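# Fetch the SOC bottle from the fridge, then close it

## Task

Remove the bottle marked SOC from the bin inside the refrigerator and set it upright on the bench, keep the other bottle upright inside the refrigerator, and leave the refrigerator door closed. If neither bottle carries the SOC lettering, take nothing out, close the door, and press the CALL key on the operator panel until it latches down; a wrong call is permanent.

## Robot and tools

ROBOT. Two six-joint arms, left_arm and right_arm, each on its own carriage on one floor track along y at x = 0. left_rail carries left_arm and is always the +y carriage; right_rail carries right_arm. Each arm base sits at x = 0, y = its carriage position_m, z = 0.04 m, facing +x. The clearance check keeps carriages roughly 0.7 m apart and holds back commands that bring the arms too close together.

FRAME. One scene frame fixed to the table: table top z = 0, +z up, +x the direction the arms face, +y to their left. The table edge is at x = 0.17 m. Reported end_effector_position (m), end_effector_quat_wxyz and velocities use this frame; position may be off by a few cm at long reach. The gripper's fingers point along its own +z, open and close along its y; end_effector_position is the point between the closed pads, and fingertips extend about 33 mm past it (9 mm when fully open).

execute_actions(actions, cameras). actions holds at most one action object. Keys: rows, steps, until, and device names left_rail/right_rail. rows: 1 to 15 rows, each held for one 1/30 s step. Every row is one flat list of 18 numbers in [-1, 1] covering both arms: left_arm shoulder pan, shoulder lift, elbow, wrist 1, wrist 2, wrist 3, then left gripper position, force_limit, speed; then the same nine for right_arm. The six joint numbers are offsets from the Joint targets as they stood when the action began (not from the previous row), scaled so 1.0 = 1.481 rad for the two shoulder joints and 2.222 rad for the elbow and wrists. Sending the same offset in a new call moves further. Stated joint ranges: elbow -3.142 to 3.142 rad, all others -6.283 to 6.283; asking more than 0.010 rad beyond is refused. steps: 1 to 450, default 15, at least one per row; after the last row the arm keeps heading to that row's target. Joint target speed is capped (1.7 rad/s shoulders, 2.55 wrists/elbow), so big motions may need several calls. To leave an arm or gripper unchanged, send 0 for its joints and repeat its last three gripper numbers (a 0 there is itself a command). cameras: list of names, ["all"], or []; an empty actions list returns all images by default.

GRIPPER numbers are absolute settings, not offsets. position: +1 fully open (140 mm), pads touch near -0.8, -1 closes until blocked. force_limit: -1 to +1, softer to harder (about 14 N to 58 N at a slow close); speed: -1 slow (about 30 mm/s) to +1 fast (about 250 mm/s); faster closes squeeze much harder. Both start at +1. After closing, object_status 2 means something stopped the fingers (a grip); 3 means it reached the command or pads met. Grip near the fingertip quarter of the pads: nearer the palm the fingers fold, and narrow bottles may slip. position_measured is in counts (3 open, 230 pads touching).

move(target, speed, blend, stop_force, zero, blocking, cameras). target is one 18-number row like above, or a list of up to 15 such rows; every row's joint offsets count from the same starting Joint targets. All joints arrive together, so the hand follows a curve and does not avoid obstacles. speed: rad/s of the joint with farthest to go, 0.01 to 3.14, default 0.5. blend: corner rounding in rad for lists. stop_force: 4 to 120 N, stops an arm on contact; use with slow speed, and omit it when moving away from something you press on. blocking=false returns early; then call wait or stop before new rows or moves. The result adds a move: line (done, off_target, held, fault, moving).

wait(seconds 0 to 10), stop() brakes a running move, zero_wrist_force(arm), zoom_image(camera, region [x0,y0,x1,y1] pixels, max 504 each side) on cam_high, cam_low, cam_bench_left, cam_bench_mid, cam_bench_right, cam_left_wrist, cam_right_wrist. finished_scene(scene 1) ends irreversibly.

CARRIAGES. Put {"left_rail": {"position_m": y}} in an action (left_rail -0.8 to 1.5 m, right_rail -1.5 to 0.8 m; also speed_m_s 0.01 to 1, acceleration_factor 0.1 to 1; or {"stop": true}). This is an absolute place on the track. Then run {"steps": n, "until": {"left_rail": {"position_status": ["!=", "moving"]}}}. Let it arrive before precise arm work. Statuses: done, moving, contact_stop, time_out, stopped_with_arm, stopped_for_other_arm, stopped_for_other_carriage; position_answer not_taken means resend once still.

RESULT LINES. Joint positions, Joint velocities, Joint targets: one block per arm, rail (m) first, then six joints (rad). Joint torques, Motor temperatures (MOTOR HOT at 70 °C, brake stop at 85 °C), Wrist force/torque in the hand's own axes, Tool commands, object_status.

AVOID. Contact torque at a joint limit (wrists about 33 N m) or about 150 N force stops the arm for 10 s. Arms are stiff: aim only slightly into contacts, move slowly near the fridge, door and bottles. Do not let the arms or grippers press on each other. Do not drop or tip bottles, or let anything leave the table, including onto the track or the metal strip. Do not slam the door. Only press CALL if neither bottle reads SOC.

Each tool is called after "Emit:" as name(argument=value, ...), one argument or row to a line, values as JSON.

## Session

Emit:
execute_actions(
  actions=[],
)

Scene clock: 0.00 s.
left_arm: end_effector_position=(+0.3563, +1.2877, +0.5790) position_measured=3 object_status=3 end_effector_quat_wxyz=(+0.000, +0.000, +1.000, +0.000) | right_arm: end_effector_position=(+0.3563, -1.3027, +0.5790) position_measured=3 object_status=3 end_effector_quat_wxyz=(+0.000, +0.000, +1.000, +0.000)
Joint positions: left_arm=[1.209 -0.28 -2.157 1.821 -1.235 -1.571 -0.28] | right_arm=[-1.381 -0.28 -2.157 1.821 -1.235 -1.571 -0.28]
Joint velocities: within noise
Joint torques (N m): no reading
Motor temperatures (°C): left_arm=[43 30 33 40 44 39] | right_arm=[34 39 27 41 45 31]
Wrist force (N): no reading
Wrist torque (N m): no reading
Wrist force, peak (N): no reading
Joint targets: left_arm=[1.209 -0.280 -2.157 1.821 -1.235 -1.571 -0.280] | right_arm=[-1.381 -0.280 -2.157 1.821 -1.235 -1.571 -0.280]
Tool commands: left_gripper/position=+1.0 left_gripper/force_limit=+1.0 left_gripper/speed=+1.0 right_gripper/position=+1.0 right_gripper/force_limit=+1.0 right_gripper/speed=+1.0
left_rail: position_m=1.209 position_status=done
right_rail: position_m=-1.381 position_status=done

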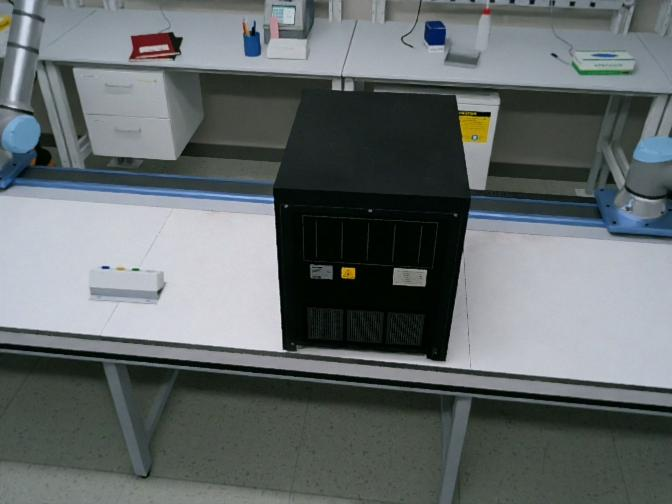

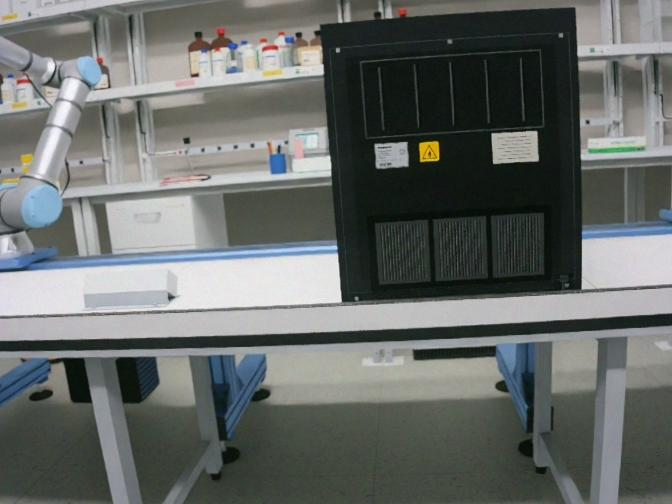

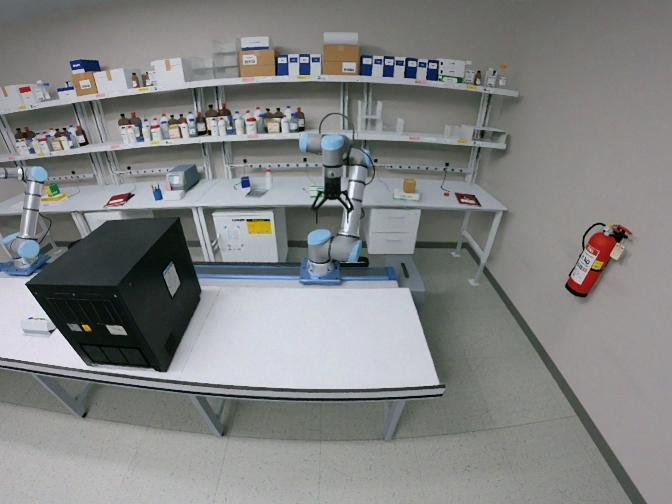

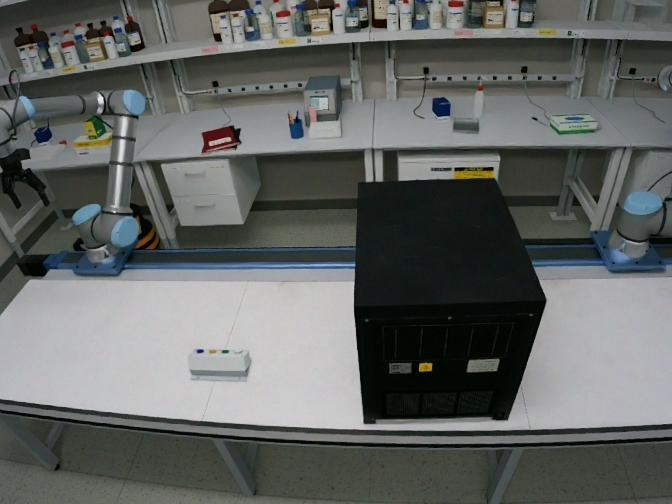

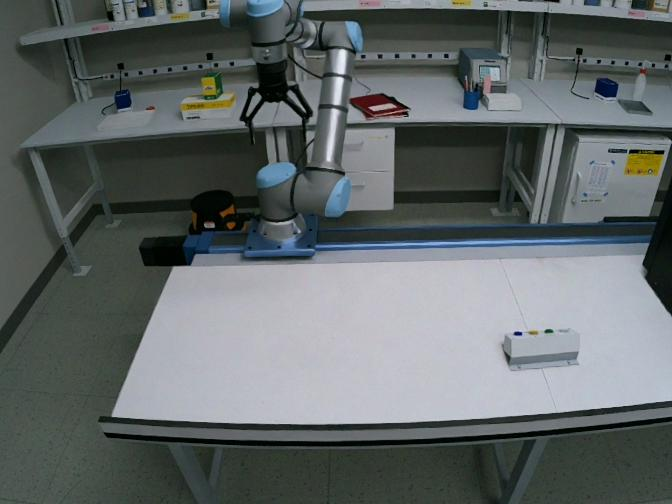

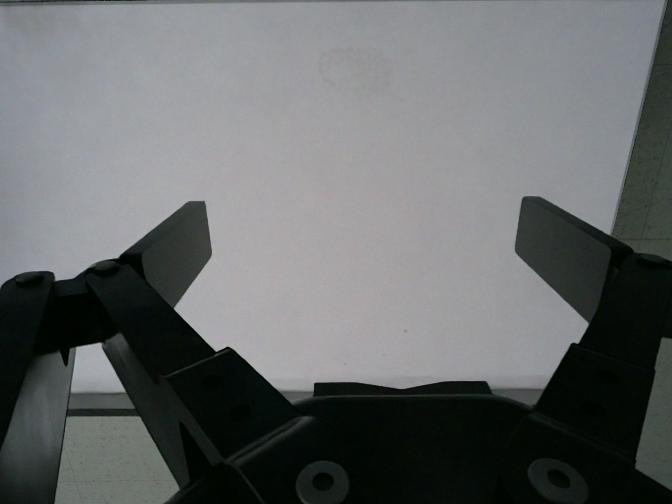

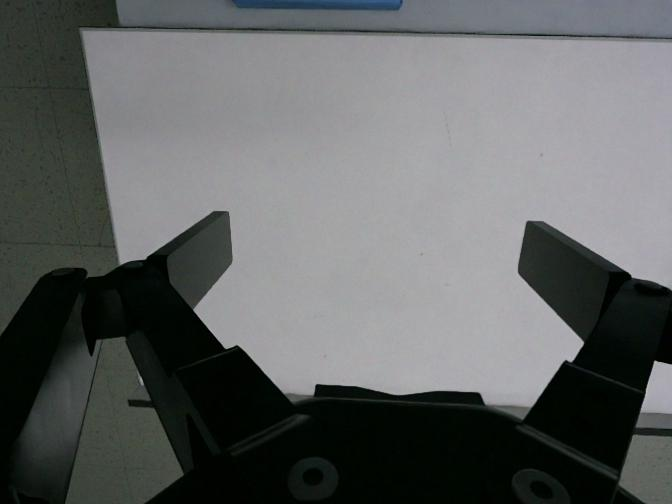

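Emit:
zoom_image(
  camera="cam_bench_left",
  region=[20, 200, 220, 380],
)

Emit:
zoom_image(
  camera="cam_bench_mid",
  region=[170, 330, 270, 400],
)

Emit:
zoom_image(
  camera="cam_bench_right",
  region=[480, 120, 672, 264],
)

Emit:
zoom_image(
  camera="cam_high",
  region=[260, 80, 490, 270],
)

Scaled by 2.520 from the camera's 672x504 image, which has a finer 960x720 frame.

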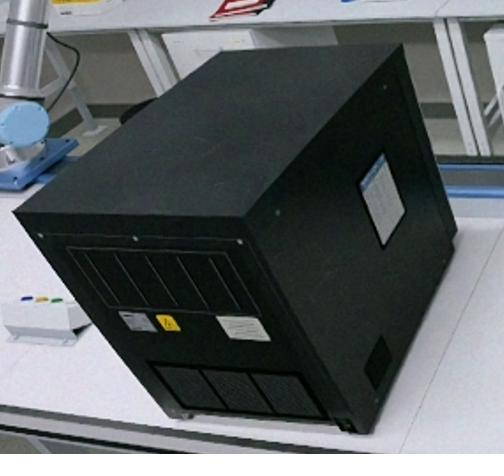

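Scaled by 5.040 from the camera's 672x504 image, which has a finer 960x720 frame.

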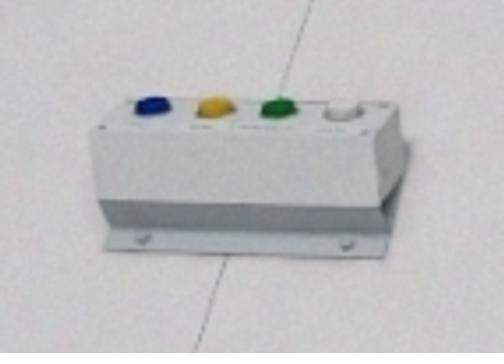

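Scaled by 2.625 from the camera's 672x504 image, which has a finer 960x720 frame.

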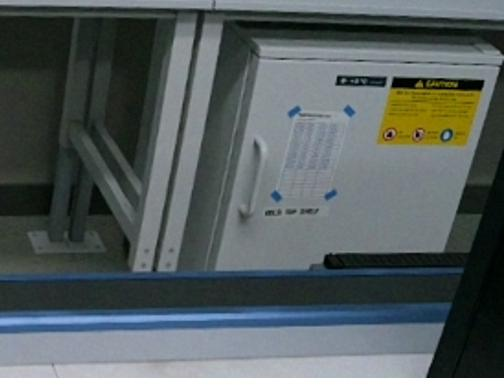

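Scaled by 2.191 from the camera's 672x504 image, which has a finer 960x720 frame.

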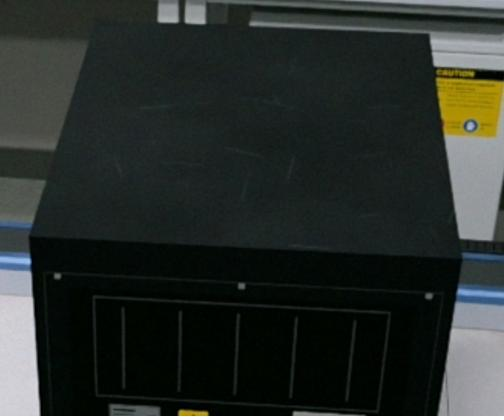

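Emit:
zoom_image(
  camera="cam_bench_right",
  region=[550, 130, 672, 225],
)

Emit:
zoom_image(
  camera="cam_bench_left",
  region=[155, 255, 190, 305],
)

Emit:
zoom_image(
  camera="cam_bench_left",
  region=[200, 190, 320, 290],
)

Scaled by 4.131 from the camera's 672x504 image, which has a finer 960x720 frame.

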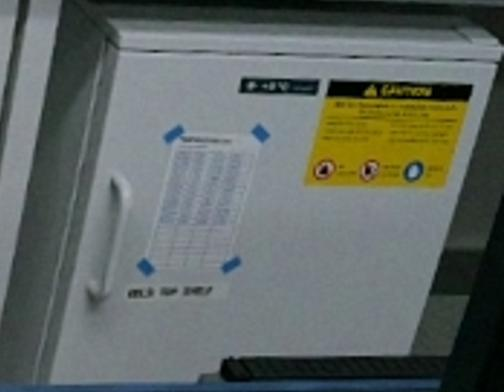

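Scaled by 10.080 from the camera's 672x504 image, which has a finer 960x720 frame.

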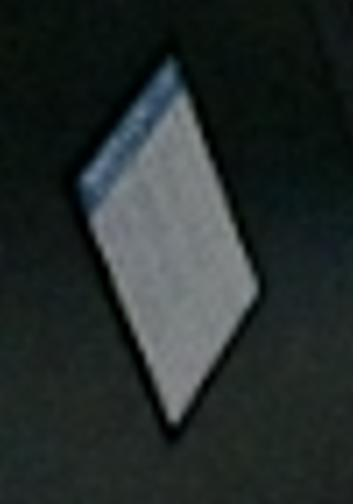

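Scaled by 4.200 from the camera's 672x504 image, which has a finer 960x720 frame.

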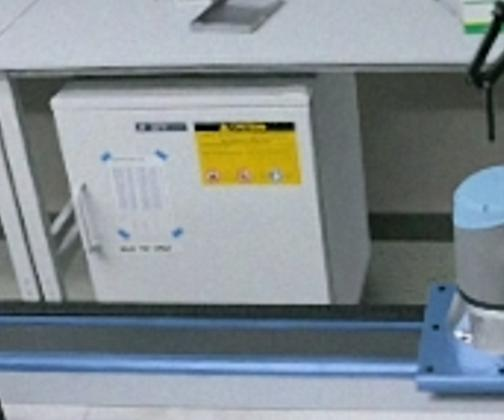

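Emit:
execute_actions(
  actions=[
    {"left_rail":{"position_m":1.5},"steps":90,"until":{"left_rail":{"position_status":["!=","moving"]}}},
  ],
)

Emit:
move(
  target=[-1,0.653,-0.106,0.378,0.297,0.126,1,1,1,0,0,0,0,0,0,1,1,1],
  speed=1.2,
)

Emit:
move(
  target=[-0.487,0,0,0,0,0,1,1,1,0,0,0,0,0,0,1,1,1],
  speed=1.2,
)

Emit:
execute_actions(
  actions=[
    {"left_rail":{"position_m":0.85},"steps":120,"until":{"left_rail":{"position_status":["!=","moving"]}}},
  ],
  cameras=["cam_left_wrist","cam_bench_mid"],
)

Scene clock: 66.73 s.
left_arm: end_effector_position=(+0.3563, +1.5786, +0.5790) position_measured=3 object_status=3 end_effector_quat_wxyz=(+0.000, +0.000, +1.000, +0.000) | right_arm: end_effector_position=(+0.3563, -1.3027, +0.5790) position_measured=3 object_status=3 end_effector_quat_wxyz=(+0.000, +0.000, +1.000, +0.000)
Joint positions: left_arm=[1.5 -0.281 -2.157 1.821 -1.235 -1.571 -0.28] | right_arm=[-1.381 -0.28 -2.157 1.821 -1.235 -1.571 -0.28]
Joint torques (N m): left_arm=[-0.17 -0.07 -52.68 -4.79 0.09 0.06] | right_arm=[-2.84 4.57 -48.98 -4.47 -0.15 -0.29]
Wrist force (N): left_arm=[-0.2 0.1 -0.1] | right_arm=[0.1 -0.1 0.0]
Wrist torque (N m): left_arm=[0.01 0.04 0.00] | right_arm=[-0.01 -0.02 0.00]
Wrist force, peak (N): left_arm=[-0.1 3.2 -0.3] | right_arm=[0.0 -0.3 0.5]
Joint targets: left_arm=[1.500 -0.280 -2.157 1.821 -1.235 -1.571 -0.280] | right_arm=[-1.381 -0.280 -2.157 1.821 -1.235 -1.571 -0.280]
Tool commands: left_gripper/position=+1.0 left_gripper/force_limit=+1.0 left_gripper/speed=+1.0 right_gripper/position=+1.0 right_gripper/force_limit=+1.0 right_gripper/speed=+1.0
left_rail: position_m=1.500 position_status=done
right_rail: position_m=-1.381 position_status=done

Scene clock: 68.87 s.
left_arm: end_effector_position=(+0.2838, +0.9501, +0.4494) position_measured=3 object_status=3 end_effector_quat_wxyz=(-0.249, +0.662, +0.249, +0.662) | right_arm: end_effector_position=(+0.3563, -1.3027, +0.5790) position_measured=3 object_status=3 end_effector_quat_wxyz=(+0.000, +0.000, +1.000, +0.000)
Joint positions: left_arm=[1.5 -1.762 -1.19 1.585 -0.395 -0.911 -0.001] | right_arm=[-1.381 -0.28 -2.157 1.821 -1.235 -1.571 -0.28]
Joint torques (N m): left_arm=[-9.75 -65.3 -57.05 4.94 4.1 2.09] | right_arm=[-3.14 0.79 -49.16 -4.11 -0.3 -0.24]
Wrist force (N): left_arm=[-0.8 0.6 0.8] | right_arm=[-0.1 -0.4 0.1]
Wrist torque (N m): left_arm=[0.25 0.45 -0.44] | right_arm=[-0.09 0.02 0.00]
Wrist force, peak (N): left_arm=[-3.5 -0.7 -5.6] | right_arm=[0.3 -0.5 0.3]
Joint targets: left_arm=[1.500 -1.762 -1.190 1.585 -0.395 -0.911 -0.001] | right_arm=[-1.381 -0.280 -2.157 1.821 -1.235 -1.571 -0.280]
left_rail: position_m=1.500 position_status=done
right_rail: position_m=-1.381 position_status=done
move: done

Scene clock: 70.37 s.
left_arm: end_effector_position=(-0.1501, +0.8996, +0.4493) position_measured=3 object_status=3 end_effector_quat_wxyz=(+0.000, +0.707, +0.000, +0.707) | right_arm: end_effector_position=(+0.3563, -1.3027, +0.5790) position_measured=3 object_status=3 end_effector_quat_wxyz=(+0.000, +0.000, +1.000, +0.000)
Joint positions: left_arm=[1.5 -2.483 -1.189 1.585 -0.395 -0.911 -0.001] | right_arm=[-1.381 -0.28 -2.157 1.821 -1.235 -1.571 -0.28]
Joint torques (N m): left_arm=[-10.44 -77.34 -47.24 4.51 2.01 2.07] | right_arm=[-3.46 4.19 -50.43 -4.25 -0.17 0.16]
Wrist force (N): left_arm=[-0.6 0.8 0.7] | right_arm=[-0.4 0.2 0.1]
Wrist torque (N m): left_arm=[0.27 0.41 -0.45] | right_arm=[0.05 0.08 -0.01]
Wrist force, peak (N): left_arm=[-0.5 3.1 4.6] | right_arm=[0.1 -0.3 0.5]
Joint targets: left_arm=[1.500 -2.483 -1.190 1.585 -0.395 -0.911 -0.001] | right_arm=[-1.381 -0.280 -2.157 1.821 -1.235 -1.571 -0.280]
left_rail: position_m=1.500 position_status=done
right_rail: position_m=-1.381 position_status=done
move: done

Scene clock: 72.10 s.
left_arm: end_effector_position=(-0.1503, +0.2496, +0.4494) position_measured=3 object_status=3 end_effector_quat_wxyz=(+0.001, +0.707, -0.001, +0.707) | right_arm: end_effector_position=(+0.3563, -1.3027, +0.5790) position_measured=3 object_status=3 end_effector_quat_wxyz=(+0.000, +0.000, +1.000, +0.000)
Joint positions: left_arm=[0.85 -2.483 -1.19 1.585 -0.395 -0.911 -0.001] | right_arm=[-1.381 -0.28 -2.157 1.821 -1.235 -1.571 -0.28]
Joint torques (N m): left_arm=[3.32 -77.89 -32.67 0.43 -0.24 1.71] | right_arm=[0.77 6.19 -50.17 -4.21 -0.39 -0.05]
Wrist force (N): left_arm=[-0.8 0.8 0.6] | right_arm=[-0.1 -0.1 0.2]
Wrist torque (N m): left_arm=[0.27 0.45 -0.44] | right_arm=[-0.02 0.03 0.00]
Wrist force, peak (N): left_arm=[-1.0 3.6 0.6] | right_arm=[0.5 -0.1 0.4]
Joint targets: left_arm=[0.850 -2.483 -1.190 1.585 -0.395 -0.911 -0.001] | right_arm=[-1.381 -0.280 -2.157 1.821 -1.235 -1.571 -0.280]
Tool commands: left_gripper/position=+1.0 left_gripper/force_limit=+1.0 left_gripper/speed=+1.0 right_gripper/position=+1.0 right_gripper/force_limit=+1.0 right_gripper/speed=+1.0
left_rail: position_m=0.850 position_status=done
right_rail: position_m=-1.381 position_status=done
camera_calibration:
cam_left_wrist: T_world_to_cam=[[0.00143192, -0.99978, -0.020917, 0.272384], [-0.382541, 0.0187783, -0.923748, 0.339388], [0.923937, 0.00932433, -0.38243, 0.492222], [0, 0, 0, 1]] pos_world=[-0.325343, 0.261361, 0.507447]
Images, in order (width x height): cam_bench_mid 672x504, cam_left_wrist 672x504.

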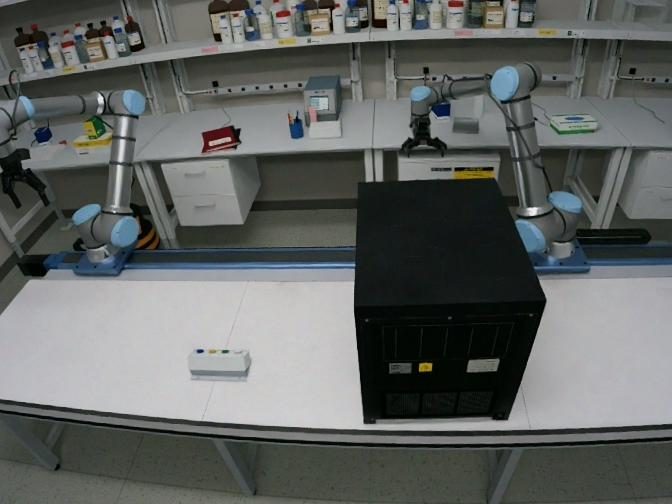

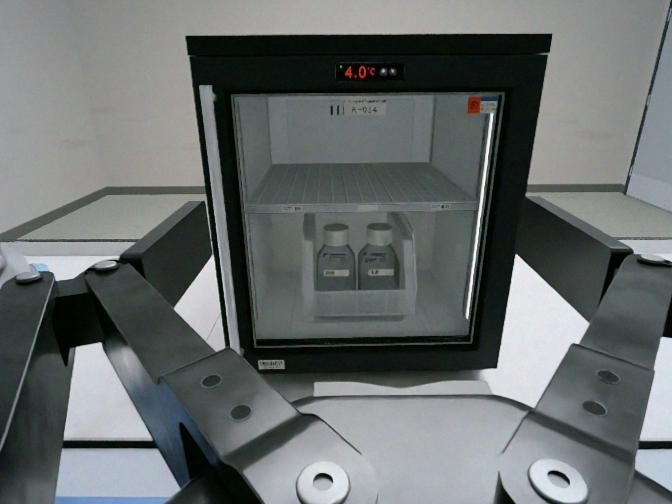

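Emit:
zoom_image(
  camera="cam_left_wrist",
  region=[290, 200, 430, 330],
)

Emit:
zoom_image(
  camera="cam_left_wrist",
  region=[180, 30, 560, 390],
)

Scaled by 3.600 from the camera's 672x504 image, which has a finer 960x720 frame.

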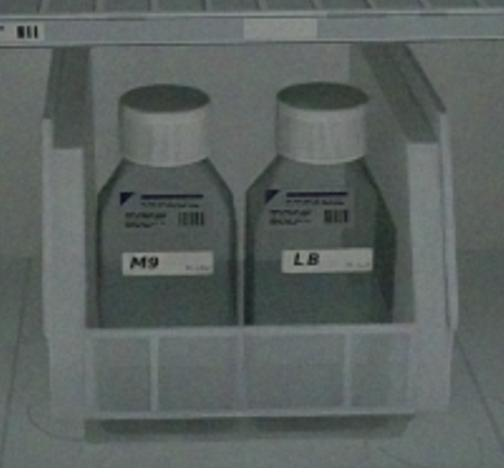

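Scaled by 1.326 from the camera's 672x504 image, which has a finer 960x720 frame.

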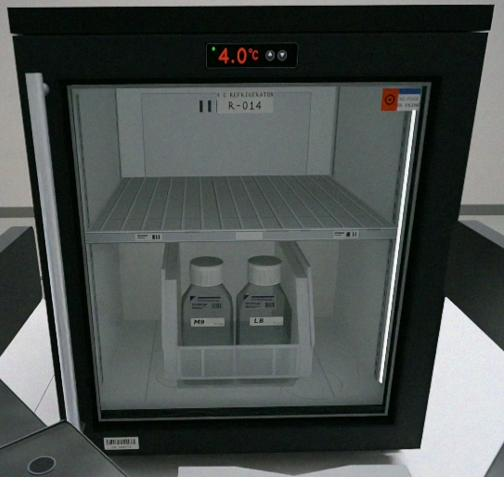

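Emit:
move(
  target=[0.198,-0.041,0.213,-0.185,0.131,0,1,1,1,0,0,0,0,0,0,1,1,1],
  speed=0.6,
  cameras=["cam_left_wrist"],
)

Emit:
zoom_image(
  camera="cam_left_wrist",
  region=[240, 180, 460, 345],
)

Scene clock: 85.53 s.
left_arm: end_effector_position=(+0.1412, +0.2706, +0.2695) position_measured=3 object_status=3 end_effector_quat_wxyz=(-0.001, +0.707, +0.000, +0.708) | right_arm: end_effector_position=(+0.3563, -1.3027, +0.5790) position_measured=3 object_status=3 end_effector_quat_wxyz=(+0.000, +0.000, +1.000, +0.000)
Joint positions: left_arm=[0.85 -2.19 -1.25 2.058 -0.806 -0.62 -0.001] | right_arm=[-1.381 -0.28 -2.157 1.821 -1.235 -1.571 -0.28]
Joint torques (N m): left_arm=[9.09 -70.64 -16.3 -0.5 4.1 -0.68] | right_arm=[-3.27 5.1 -49.67 -3.99 -0.67 -0.19]
Wrist force (N): left_arm=[-0.3 1.3 0.8] | right_arm=[0.2 0.1 0.2]
Wrist torque (N m): left_arm=[0.40 0.35 -0.45] | right_arm=[0.01 -0.06 0.00]
Wrist force, peak (N): left_arm=[-1.9 0.2 4.6] | right_arm=[0.2 -0.2 0.7]
Joint targets: left_arm=[0.850 -2.190 -1.250 2.059 -0.806 -0.620 -0.001] | right_arm=[-1.381 -0.280 -2.157 1.821 -1.235 -1.571 -0.280]
left_rail: position_m=0.850 position_status=done
right_rail: position_m=-1.381 position_status=done
move: done
camera_calibration:
cam_left_wrist: T_world_to_cam=[[0.0037143, -0.999746, -0.0222496, 0.289298], [-0.381918, 0.0191449, -0.923998, 0.28429], [0.924189, 0.0119295, -0.38175, 0.153047], [0, 0, 0, 1]] pos_world=[-0.0339434, 0.281956, 0.327546]
Images, in order (width x height): cam_left_wrist 672x504.

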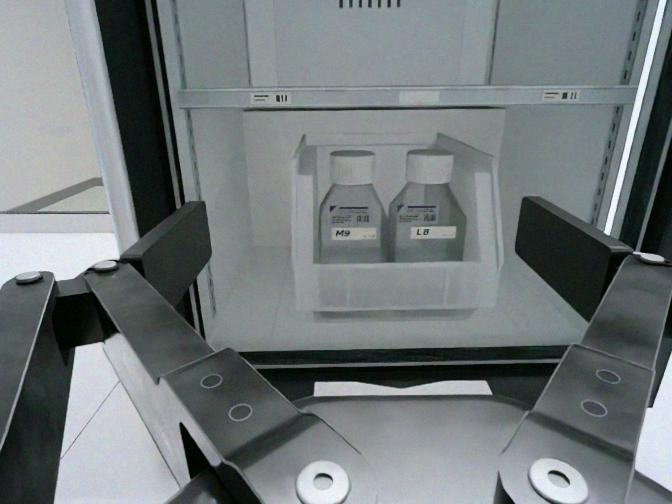

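Scaled by 2.291 from the camera's 672x504 image, which has a finer 960x720 frame.

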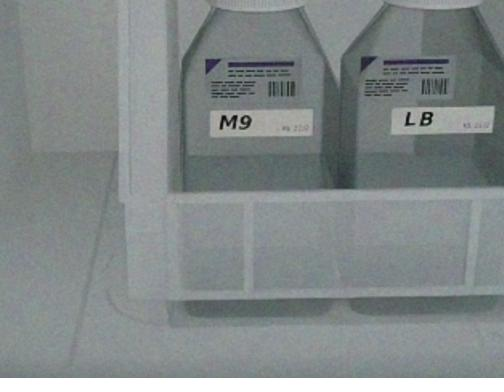

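Emit:
execute_actions(
  actions=[
    {"left_rail":{"position_m":0.96},"right_rail":{"position_m":-0.714},"rows":[[0,0,0,0,0,0,-1,0,1,0.189,0.209,0.067,-0.206,0,0.126,1,1,1]],"steps":120,"until":{"all":{"status":"ended"}}},
  ],
  cameras=["cam_right_wrist","cam_left_wrist"],
)

Emit:
zoom_image(
  camera="cam_right_wrist",
  region=[200, 100, 500, 320],
)

Scene clock: 120.33 s.
left_arm: end_effector_position=(+0.1415, +0.3807, +0.2694) position_measured=236 object_status=3 end_effector_quat_wxyz=(-0.001, +0.707, +0.000, +0.708) | right_arm: end_effector_position=(+0.5198, -0.5401, +0.3996) position_measured=3 object_status=3 end_effector_quat_wxyz=(+0.000, +0.000, +1.000, +0.000)
Joint positions: left_arm=[0.96 -2.19 -1.25 2.059 -0.806 -0.62 -0.001] | right_arm=[-0.714 -0.001 -1.847 1.97 -1.693 -1.571 -0.001]
Joint torques (N m): left_arm=[0.66 -50.11 -46.17 3.34 -2.8 -0.71] | right_arm=[9.13 -14.97 -39.72 -8.02 -0.8 3.16]
Wrist force (N): left_arm=[-0.3 1.1 1.0] | right_arm=[0.3 -0.7 0.8]
Wrist torque (N m): left_arm=[0.35 0.27 -0.45] | right_arm=[-0.17 -0.09 -0.13]
Wrist force, peak (N): left_arm=[-0.2 4.1 0.5] | right_arm=[16.2 -11.3 -20.8]
Joint targets: left_arm=[0.960 -2.190 -1.250 2.059 -0.806 -0.620 -0.001] | right_arm=[-0.714 -0.001 -1.847 1.970 -1.693 -1.571 -0.001]
left_rail: position_m=0.960 position_status=done
right_rail: position_m=-0.714 position_status=done
camera_calibration:
cam_left_wrist: T_world_to_cam=[[0.0037143, -0.999746, -0.0222496, 0.399268], [-0.381918, 0.0191449, -0.923998, 0.282168], [0.924189, 0.0119295, -0.38175, 0.151512], [0, 0, 0, 1]] pos_world=[-0.0337434, 0.391956, 0.327446]
cam_right_wrist: T_world_to_cam=[[-0.0275197, 0.996971, -0.0727483, 0.60409], [0.933494, 0.0516608, 0.354852, -0.603165], [0.357535, -0.0581447, -0.932088, 0.335705], [0, 0, 0, 1]] pos_world=[0.459649, -0.55158, 0.570887]
Images, in order (width x height): cam_left_wrist 672x504, cam_right_wrist 672x504.

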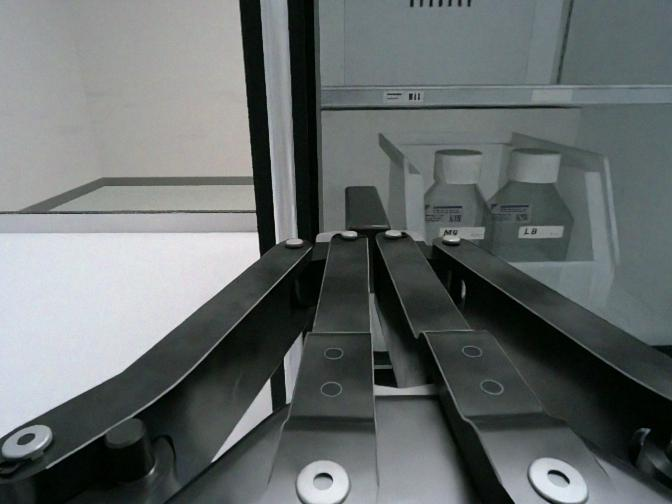

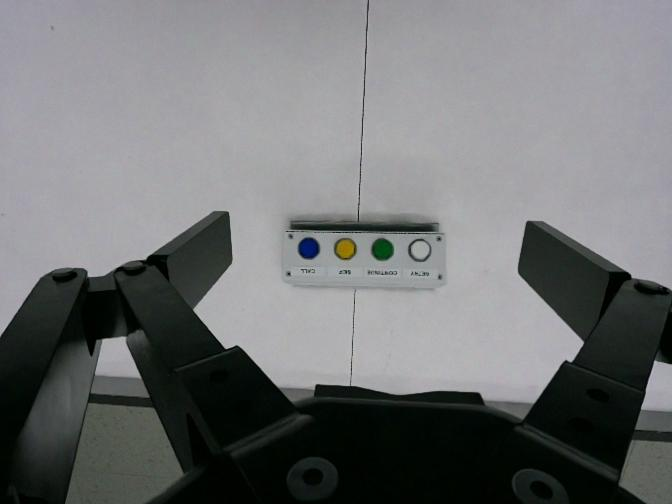

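Scaled by 1.680 from the camera's 672x504 image, which has a finer 960x720 frame.

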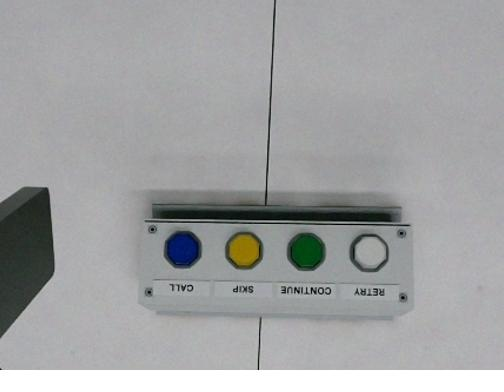

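Emit:
execute_actions(
  actions=[
    {"right_rail":{"position_m":-0.796},"rows":[[0,0,0,0,0,0,-1,0,1,0.2437,0.0502,-0.2129,0,0,0,-1,0,1]],"steps":75},
  ],
  cameras=["cam_right_wrist","cam_low","cam_high","cam_bench_mid","cam_bench_right"],
)

Emit:
zoom_image(
  camera="cam_low",
  region=[40, 180, 240, 330],
)

Emit:
zoom_image(
  camera="cam_high",
  region=[40, 180, 240, 330],
)

Emit:
zoom_image(
  camera="cam_bench_right",
  region=[450, 250, 630, 385],
)

Scene clock: 134.60 s.
left_arm: end_effector_position=(+0.1415, +0.3807, +0.2694) position_measured=236 object_status=3 end_effector_quat_wxyz=(-0.001, +0.707, +0.000, +0.708) | right_arm: end_effector_position=(+0.5650, -0.3969, +0.7093) position_measured=236 object_status=3 end_effector_quat_wxyz=(+0.195, -0.176, +0.964, +0.035)
Joint positions: left_arm=[0.96 -2.19 -1.25 2.059 -0.806 -0.62 -0.001] | right_arm=[-0.796 0.36 -1.773 1.497 -1.693 -1.571 -0.001]
Joint torques (N m): left_arm=[-8.23 -48.48 -46.12 3.54 -2.92 -0.48] | right_arm=[9.35 -25.62 -65.05 -4.44 -0.9 1.05]
Wrist force (N): left_arm=[0.0 1.0 0.5] | right_arm=[0.6 -0.9 1.4]
Wrist torque (N m): left_arm=[0.35 0.22 -0.45] | right_arm=[-0.15 -0.03 -0.10]
Wrist force, peak (N): left_arm=[-0.6 1.7 0.7] | right_arm=[5.1 -6.5 17.5]
Joint targets: left_arm=[0.960 -2.190 -1.250 2.059 -0.806 -0.620 -0.001] | right_arm=[-0.796 0.360 -1.773 1.497 -1.693 -1.571 -0.001]
left_rail: position_m=0.960 position_status=done
right_rail: position_m=-0.796 position_status=done
camera_calibration:
cam_right_wrist: T_world_to_cam=[[-0.349431, 0.933719, -0.0778925, 0.645554], [0.657716, 0.303648, 0.689353, -0.744057], [0.667314, 0.18965, -0.720226, 0.389541], [0, 0, 0, 1]] pos_world=[0.455008, -0.450711, 0.843759]
Images, in order (width x height): cam_high 672x504, cam_low 672x504, cam_bench_mid 672x504, cam_bench_right 672x504, cam_right_wrist 672x504.

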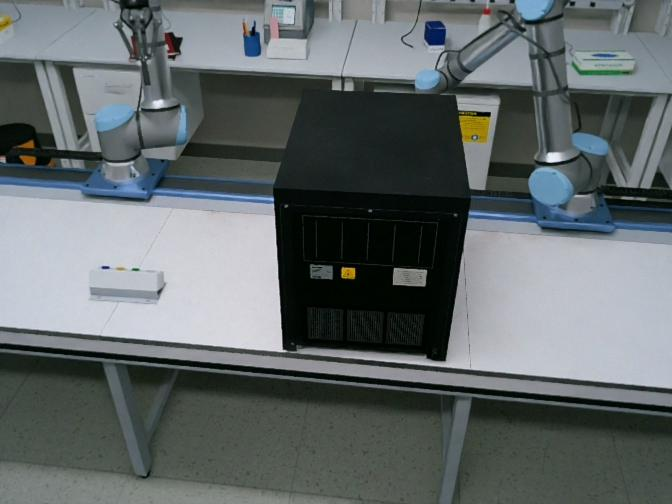

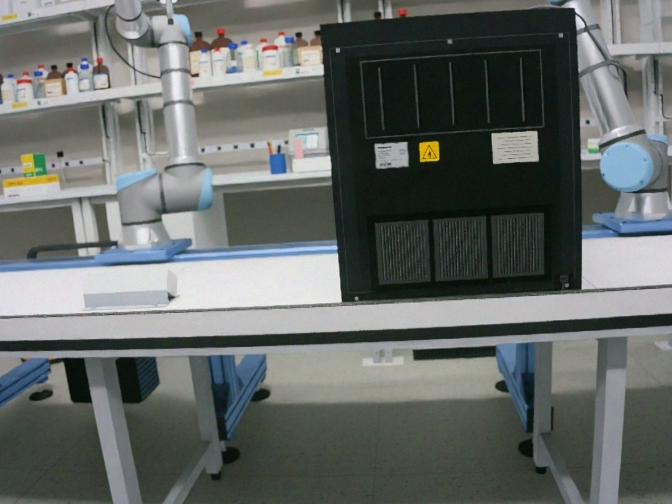

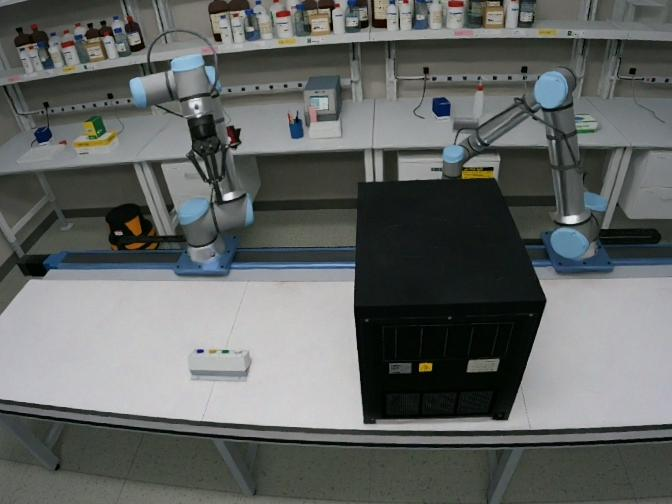

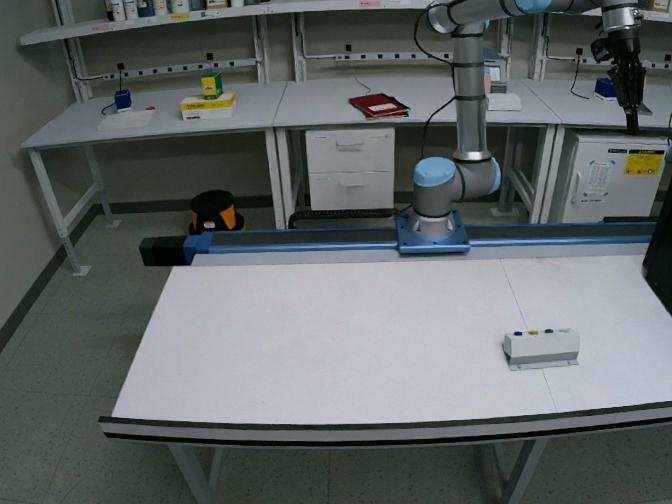

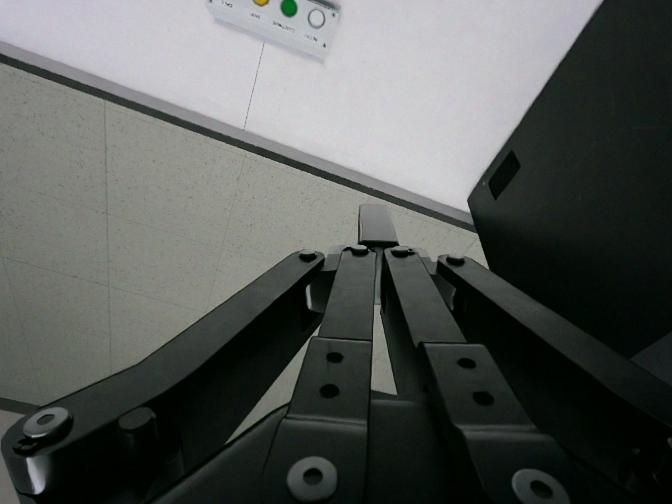

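Scaled by 2.520 from the camera's 672x504 image, which has a finer 960x720 frame.

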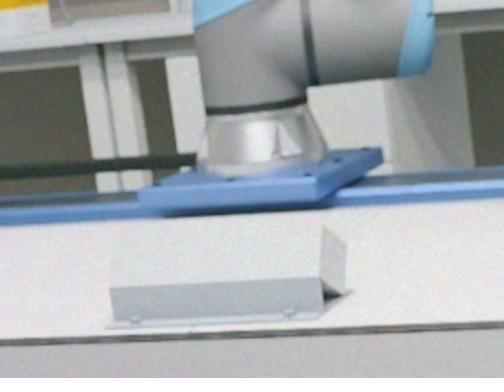

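Scaled by 2.520 from the camera's 672x504 image, which has a finer 960x720 frame.

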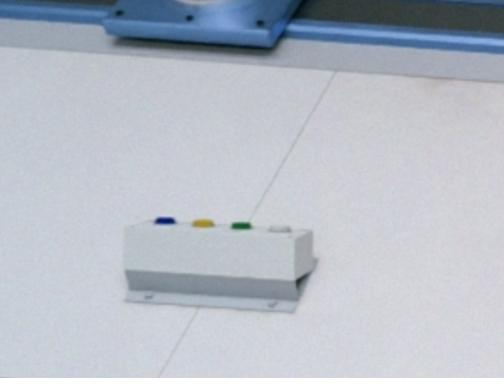

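Scaled by 2.800 from the camera's 672x504 image, which has a finer 960x720 frame.

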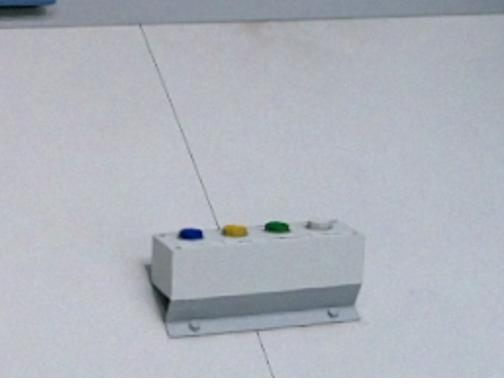

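Emit:
move(
  target=[0,0,0,0,0,0,-1,0,1,-0.243,0.119,0.446,-0.566,0,0,-1,0,1],
  speed=0.8,
  cameras=["cam_right_wrist","cam_low","cam_high","cam_bench_right"],
)

Emit:
zoom_image(
  camera="cam_low",
  region=[40, 180, 240, 330],
)

Emit:
zoom_image(
  camera="cam_bench_right",
  region=[450, 250, 630, 385],
)

Emit:
zoom_image(
  camera="cam_right_wrist",
  region=[230, 100, 480, 285],
)

Scene clock: 161.87 s.
left_arm: end_effector_position=(+0.1415, +0.3807, +0.2694) position_measured=236 object_status=3 end_effector_quat_wxyz=(-0.001, +0.707, +0.000, +0.708) | right_arm: end_effector_position=(+0.6091, -0.6215, +0.1442) position_measured=236 object_status=3 end_effector_quat_wxyz=(+0.242, -0.001, +0.970, +0.000)
Joint positions: left_arm=[0.96 -2.19 -1.25 2.059 -0.806 -0.62 -0.001] | right_arm=[-0.796 0.001 -1.597 2.487 -2.95 -1.571 -0.001]
Joint torques (N m): left_arm=[-6.64 -49.13 -46.12 3.32 -3.15 -0.35] | right_arm=[-13.54 -19.1 -23.1 -9.28 -0.97 -2.59]
Wrist force (N): left_arm=[-0.4 1.1 1.0] | right_arm=[0.3 -1.3 0.9]
Wrist torque (N m): left_arm=[0.36 0.30 -0.45] | right_arm=[-0.21 0.06 -0.08]
Wrist force, peak (N): left_arm=[-0.3 1.6 1.2] | right_arm=[2.9 -2.7 2.4]
Joint targets: left_arm=[0.960 -2.190 -1.250 2.059 -0.806 -0.620 -0.001] | right_arm=[-0.796 0.001 -1.597 2.488 -2.950 -1.571 -0.001]
left_rail: position_m=0.960 position_status=done
right_rail: position_m=-0.796 position_status=done
move: done
camera_calibration:
cam_right_wrist: T_world_to_cam=[[0.00884053, 0.99696, -0.0774093, 0.647629], [0.657339, 0.0525417, 0.751761, -0.48014], [0.753543, -0.0575301, -0.654877, -0.219843], [0, 0, 0, 1]] pos_world=[0.475551, -0.633081, 0.267113]
Images, in order (width x height): cam_high 672x504, cam_low 672x504, cam_bench_right 672x504, cam_right_wrist 672x504.

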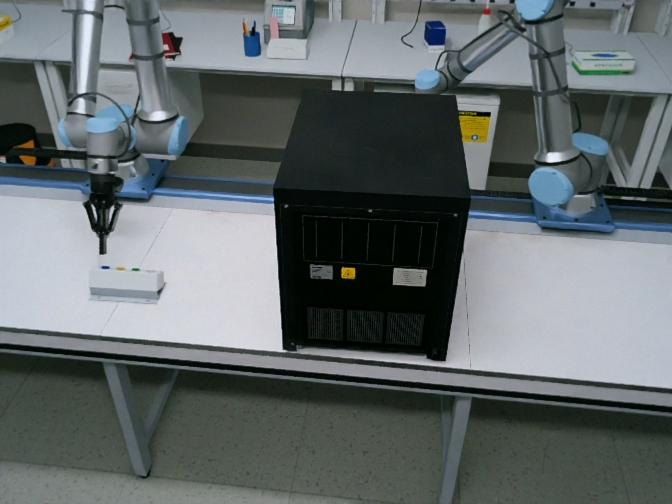

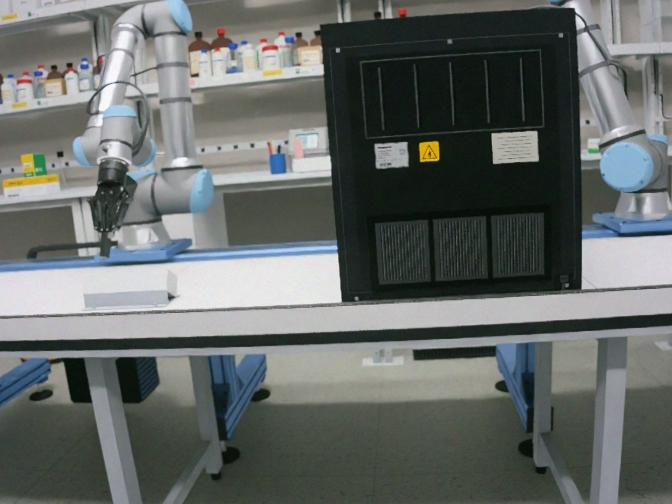

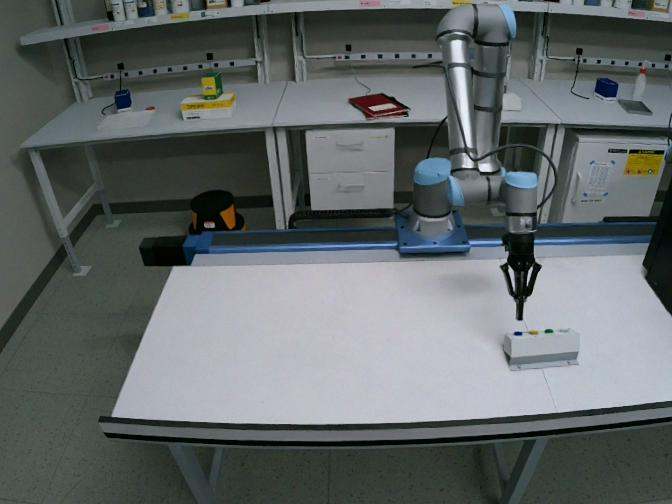

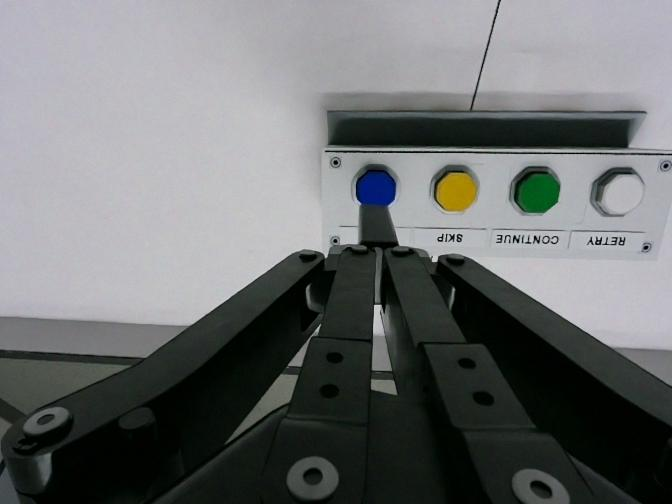

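Scaled by 2.520 from the camera's 672x504 image, which has a finer 960x720 frame.

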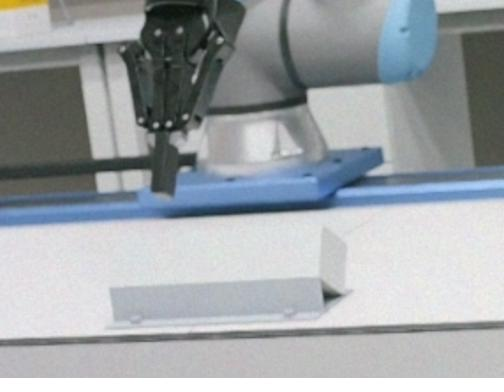

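Scaled by 2.800 from the camera's 672x504 image, which has a finer 960x720 frame.

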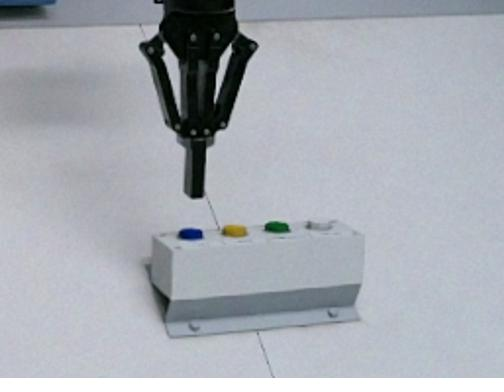

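Scaled by 2.016 from the camera's 672x504 image, which has a finer 960x720 frame.

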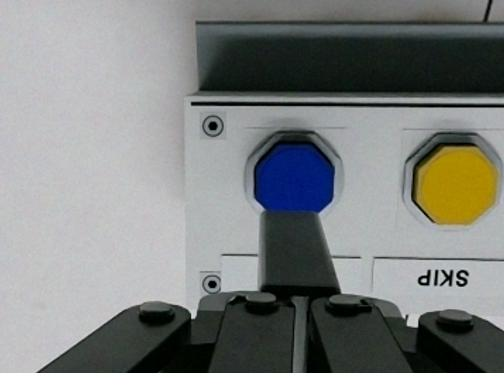

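Emit:
move(
  target=[
    [0.0305,-0.0065,0.006,-0.002,0.0204,0,-1,0,1,0,0.0272,0.0051,-0.0234,0,0,-1,0,1],
    [0.122,-0.026,0.024,-0.008,0.0815,0,-1,0,1,0,0.1273,-0.0016,-0.0834,0,0,-1,0,1],
  ],
  speed=[0.1,0.06],
  stop_force=25,
  cameras=["cam_right_wrist","cam_left_wrist","cam_bench_right"],
)

Emit:
zoom_image(
  camera="cam_bench_right",
  region=[450, 250, 630, 385],
)

Scene clock: 189.27 s.
left_arm: end_effector_position=(+0.2503, +0.3790, +0.2701) position_measured=236 object_status=3 end_effector_quat_wxyz=(+0.000, +0.707, +0.000, +0.707) | right_arm: end_effector_position=(+0.6254, -0.6215, +0.1005) position_measured=236 object_status=3 end_effector_quat_wxyz=(+0.242, -0.001, +0.970, +0.000)
Joint positions: left_arm=[0.96 -2.026 -1.285 2.107 -0.822 -0.455 -0.001] | right_arm=[-0.796 0.001 -1.475 2.491 -3.075 -1.571 -0.001]
Joint torques (N m): left_arm=[-7.64 -43.94 -45.53 2.7 -3.14 -0.3] | right_arm=[-15.8 -35.9 -18.39 -1.87 -1.69 -2.46]
Wrist force (N): left_arm=[2.3 -1.4 -3.5] | right_arm=[5.3 -0.1 -23.4]
Wrist torque (N m): left_arm=[0.25 0.51 -0.44] | right_arm=[-0.27 0.08 -0.10]
Wrist force, peak (N): left_arm=[9.1 -12.5 -93.7] | right_arm=[18.1 -0.8 -82.6]
Joint targets: left_arm=[0.960 -2.026 -1.285 2.107 -0.822 -0.455 -0.001] | right_arm=[-0.796 0.001 -1.475 2.491 -3.075 -1.571 -0.001]
left_rail: position_m=0.960 position_status=done
right_rail: position_m=-0.796 position_status=done
move: contact (left_arm, right_arm); path passed 1 of 2 targets; left_arm: the shoulder pan is farthest, 0.016 rad from its target; right_arm: the shoulder lift is farthest, 0.067 rad from its target
camera_calibration:
cam_left_wrist: T_world_to_cam=[[0.00327307, -0.999794, -0.0200465, 0.396707], [-0.383266, 0.0172616, -0.923477, 0.325232], [0.923632, 0.0107057, -0.38313, 0.0520742], [0, 0, 0, 1]] pos_world=[0.0752544, 0.390454, 0.328248]
cam_right_wrist: T_world_to_cam=[[0.008941, 0.996965, -0.0773297, 0.644032], [0.65702, 0.0524403, 0.752047, -0.457833], [0.75382, -0.0575313, -0.654558, -0.260943], [0, 0, 0, 1]] pos_world=[0.491751, -0.633081, 0.223312]
Images, in order (width x height): cam_bench_right 672x504, cam_left_wrist 672x504, cam_right_wrist 672x504.

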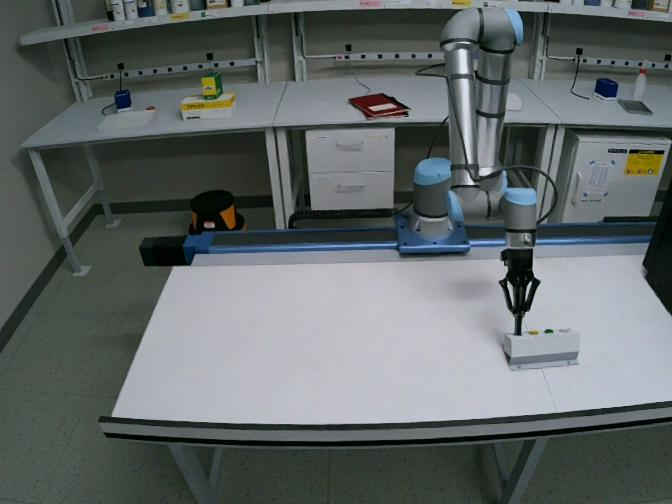

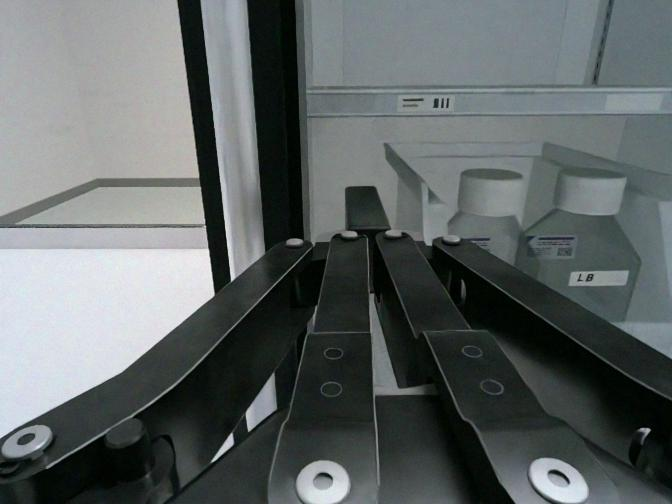

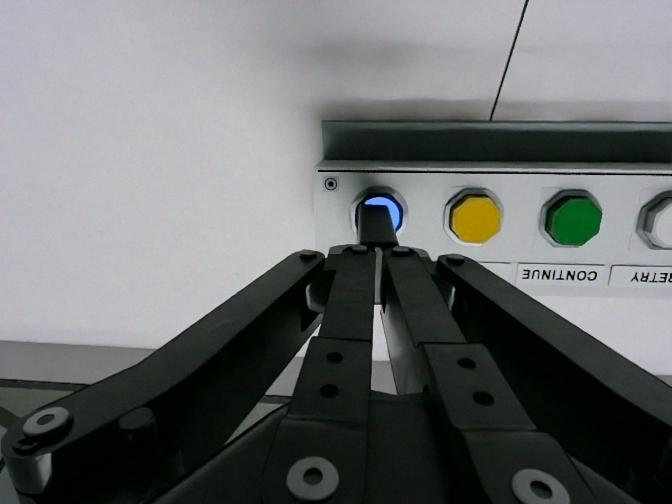

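Scaled by 2.800 from the camera's 672x504 image, which has a finer 960x720 frame.

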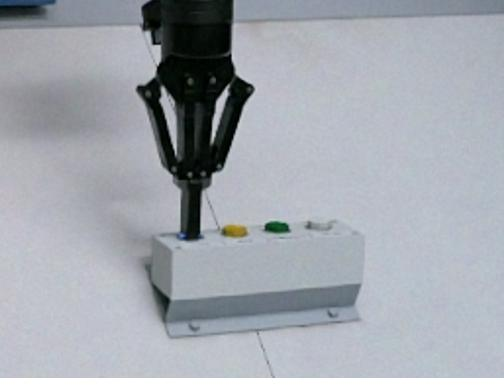

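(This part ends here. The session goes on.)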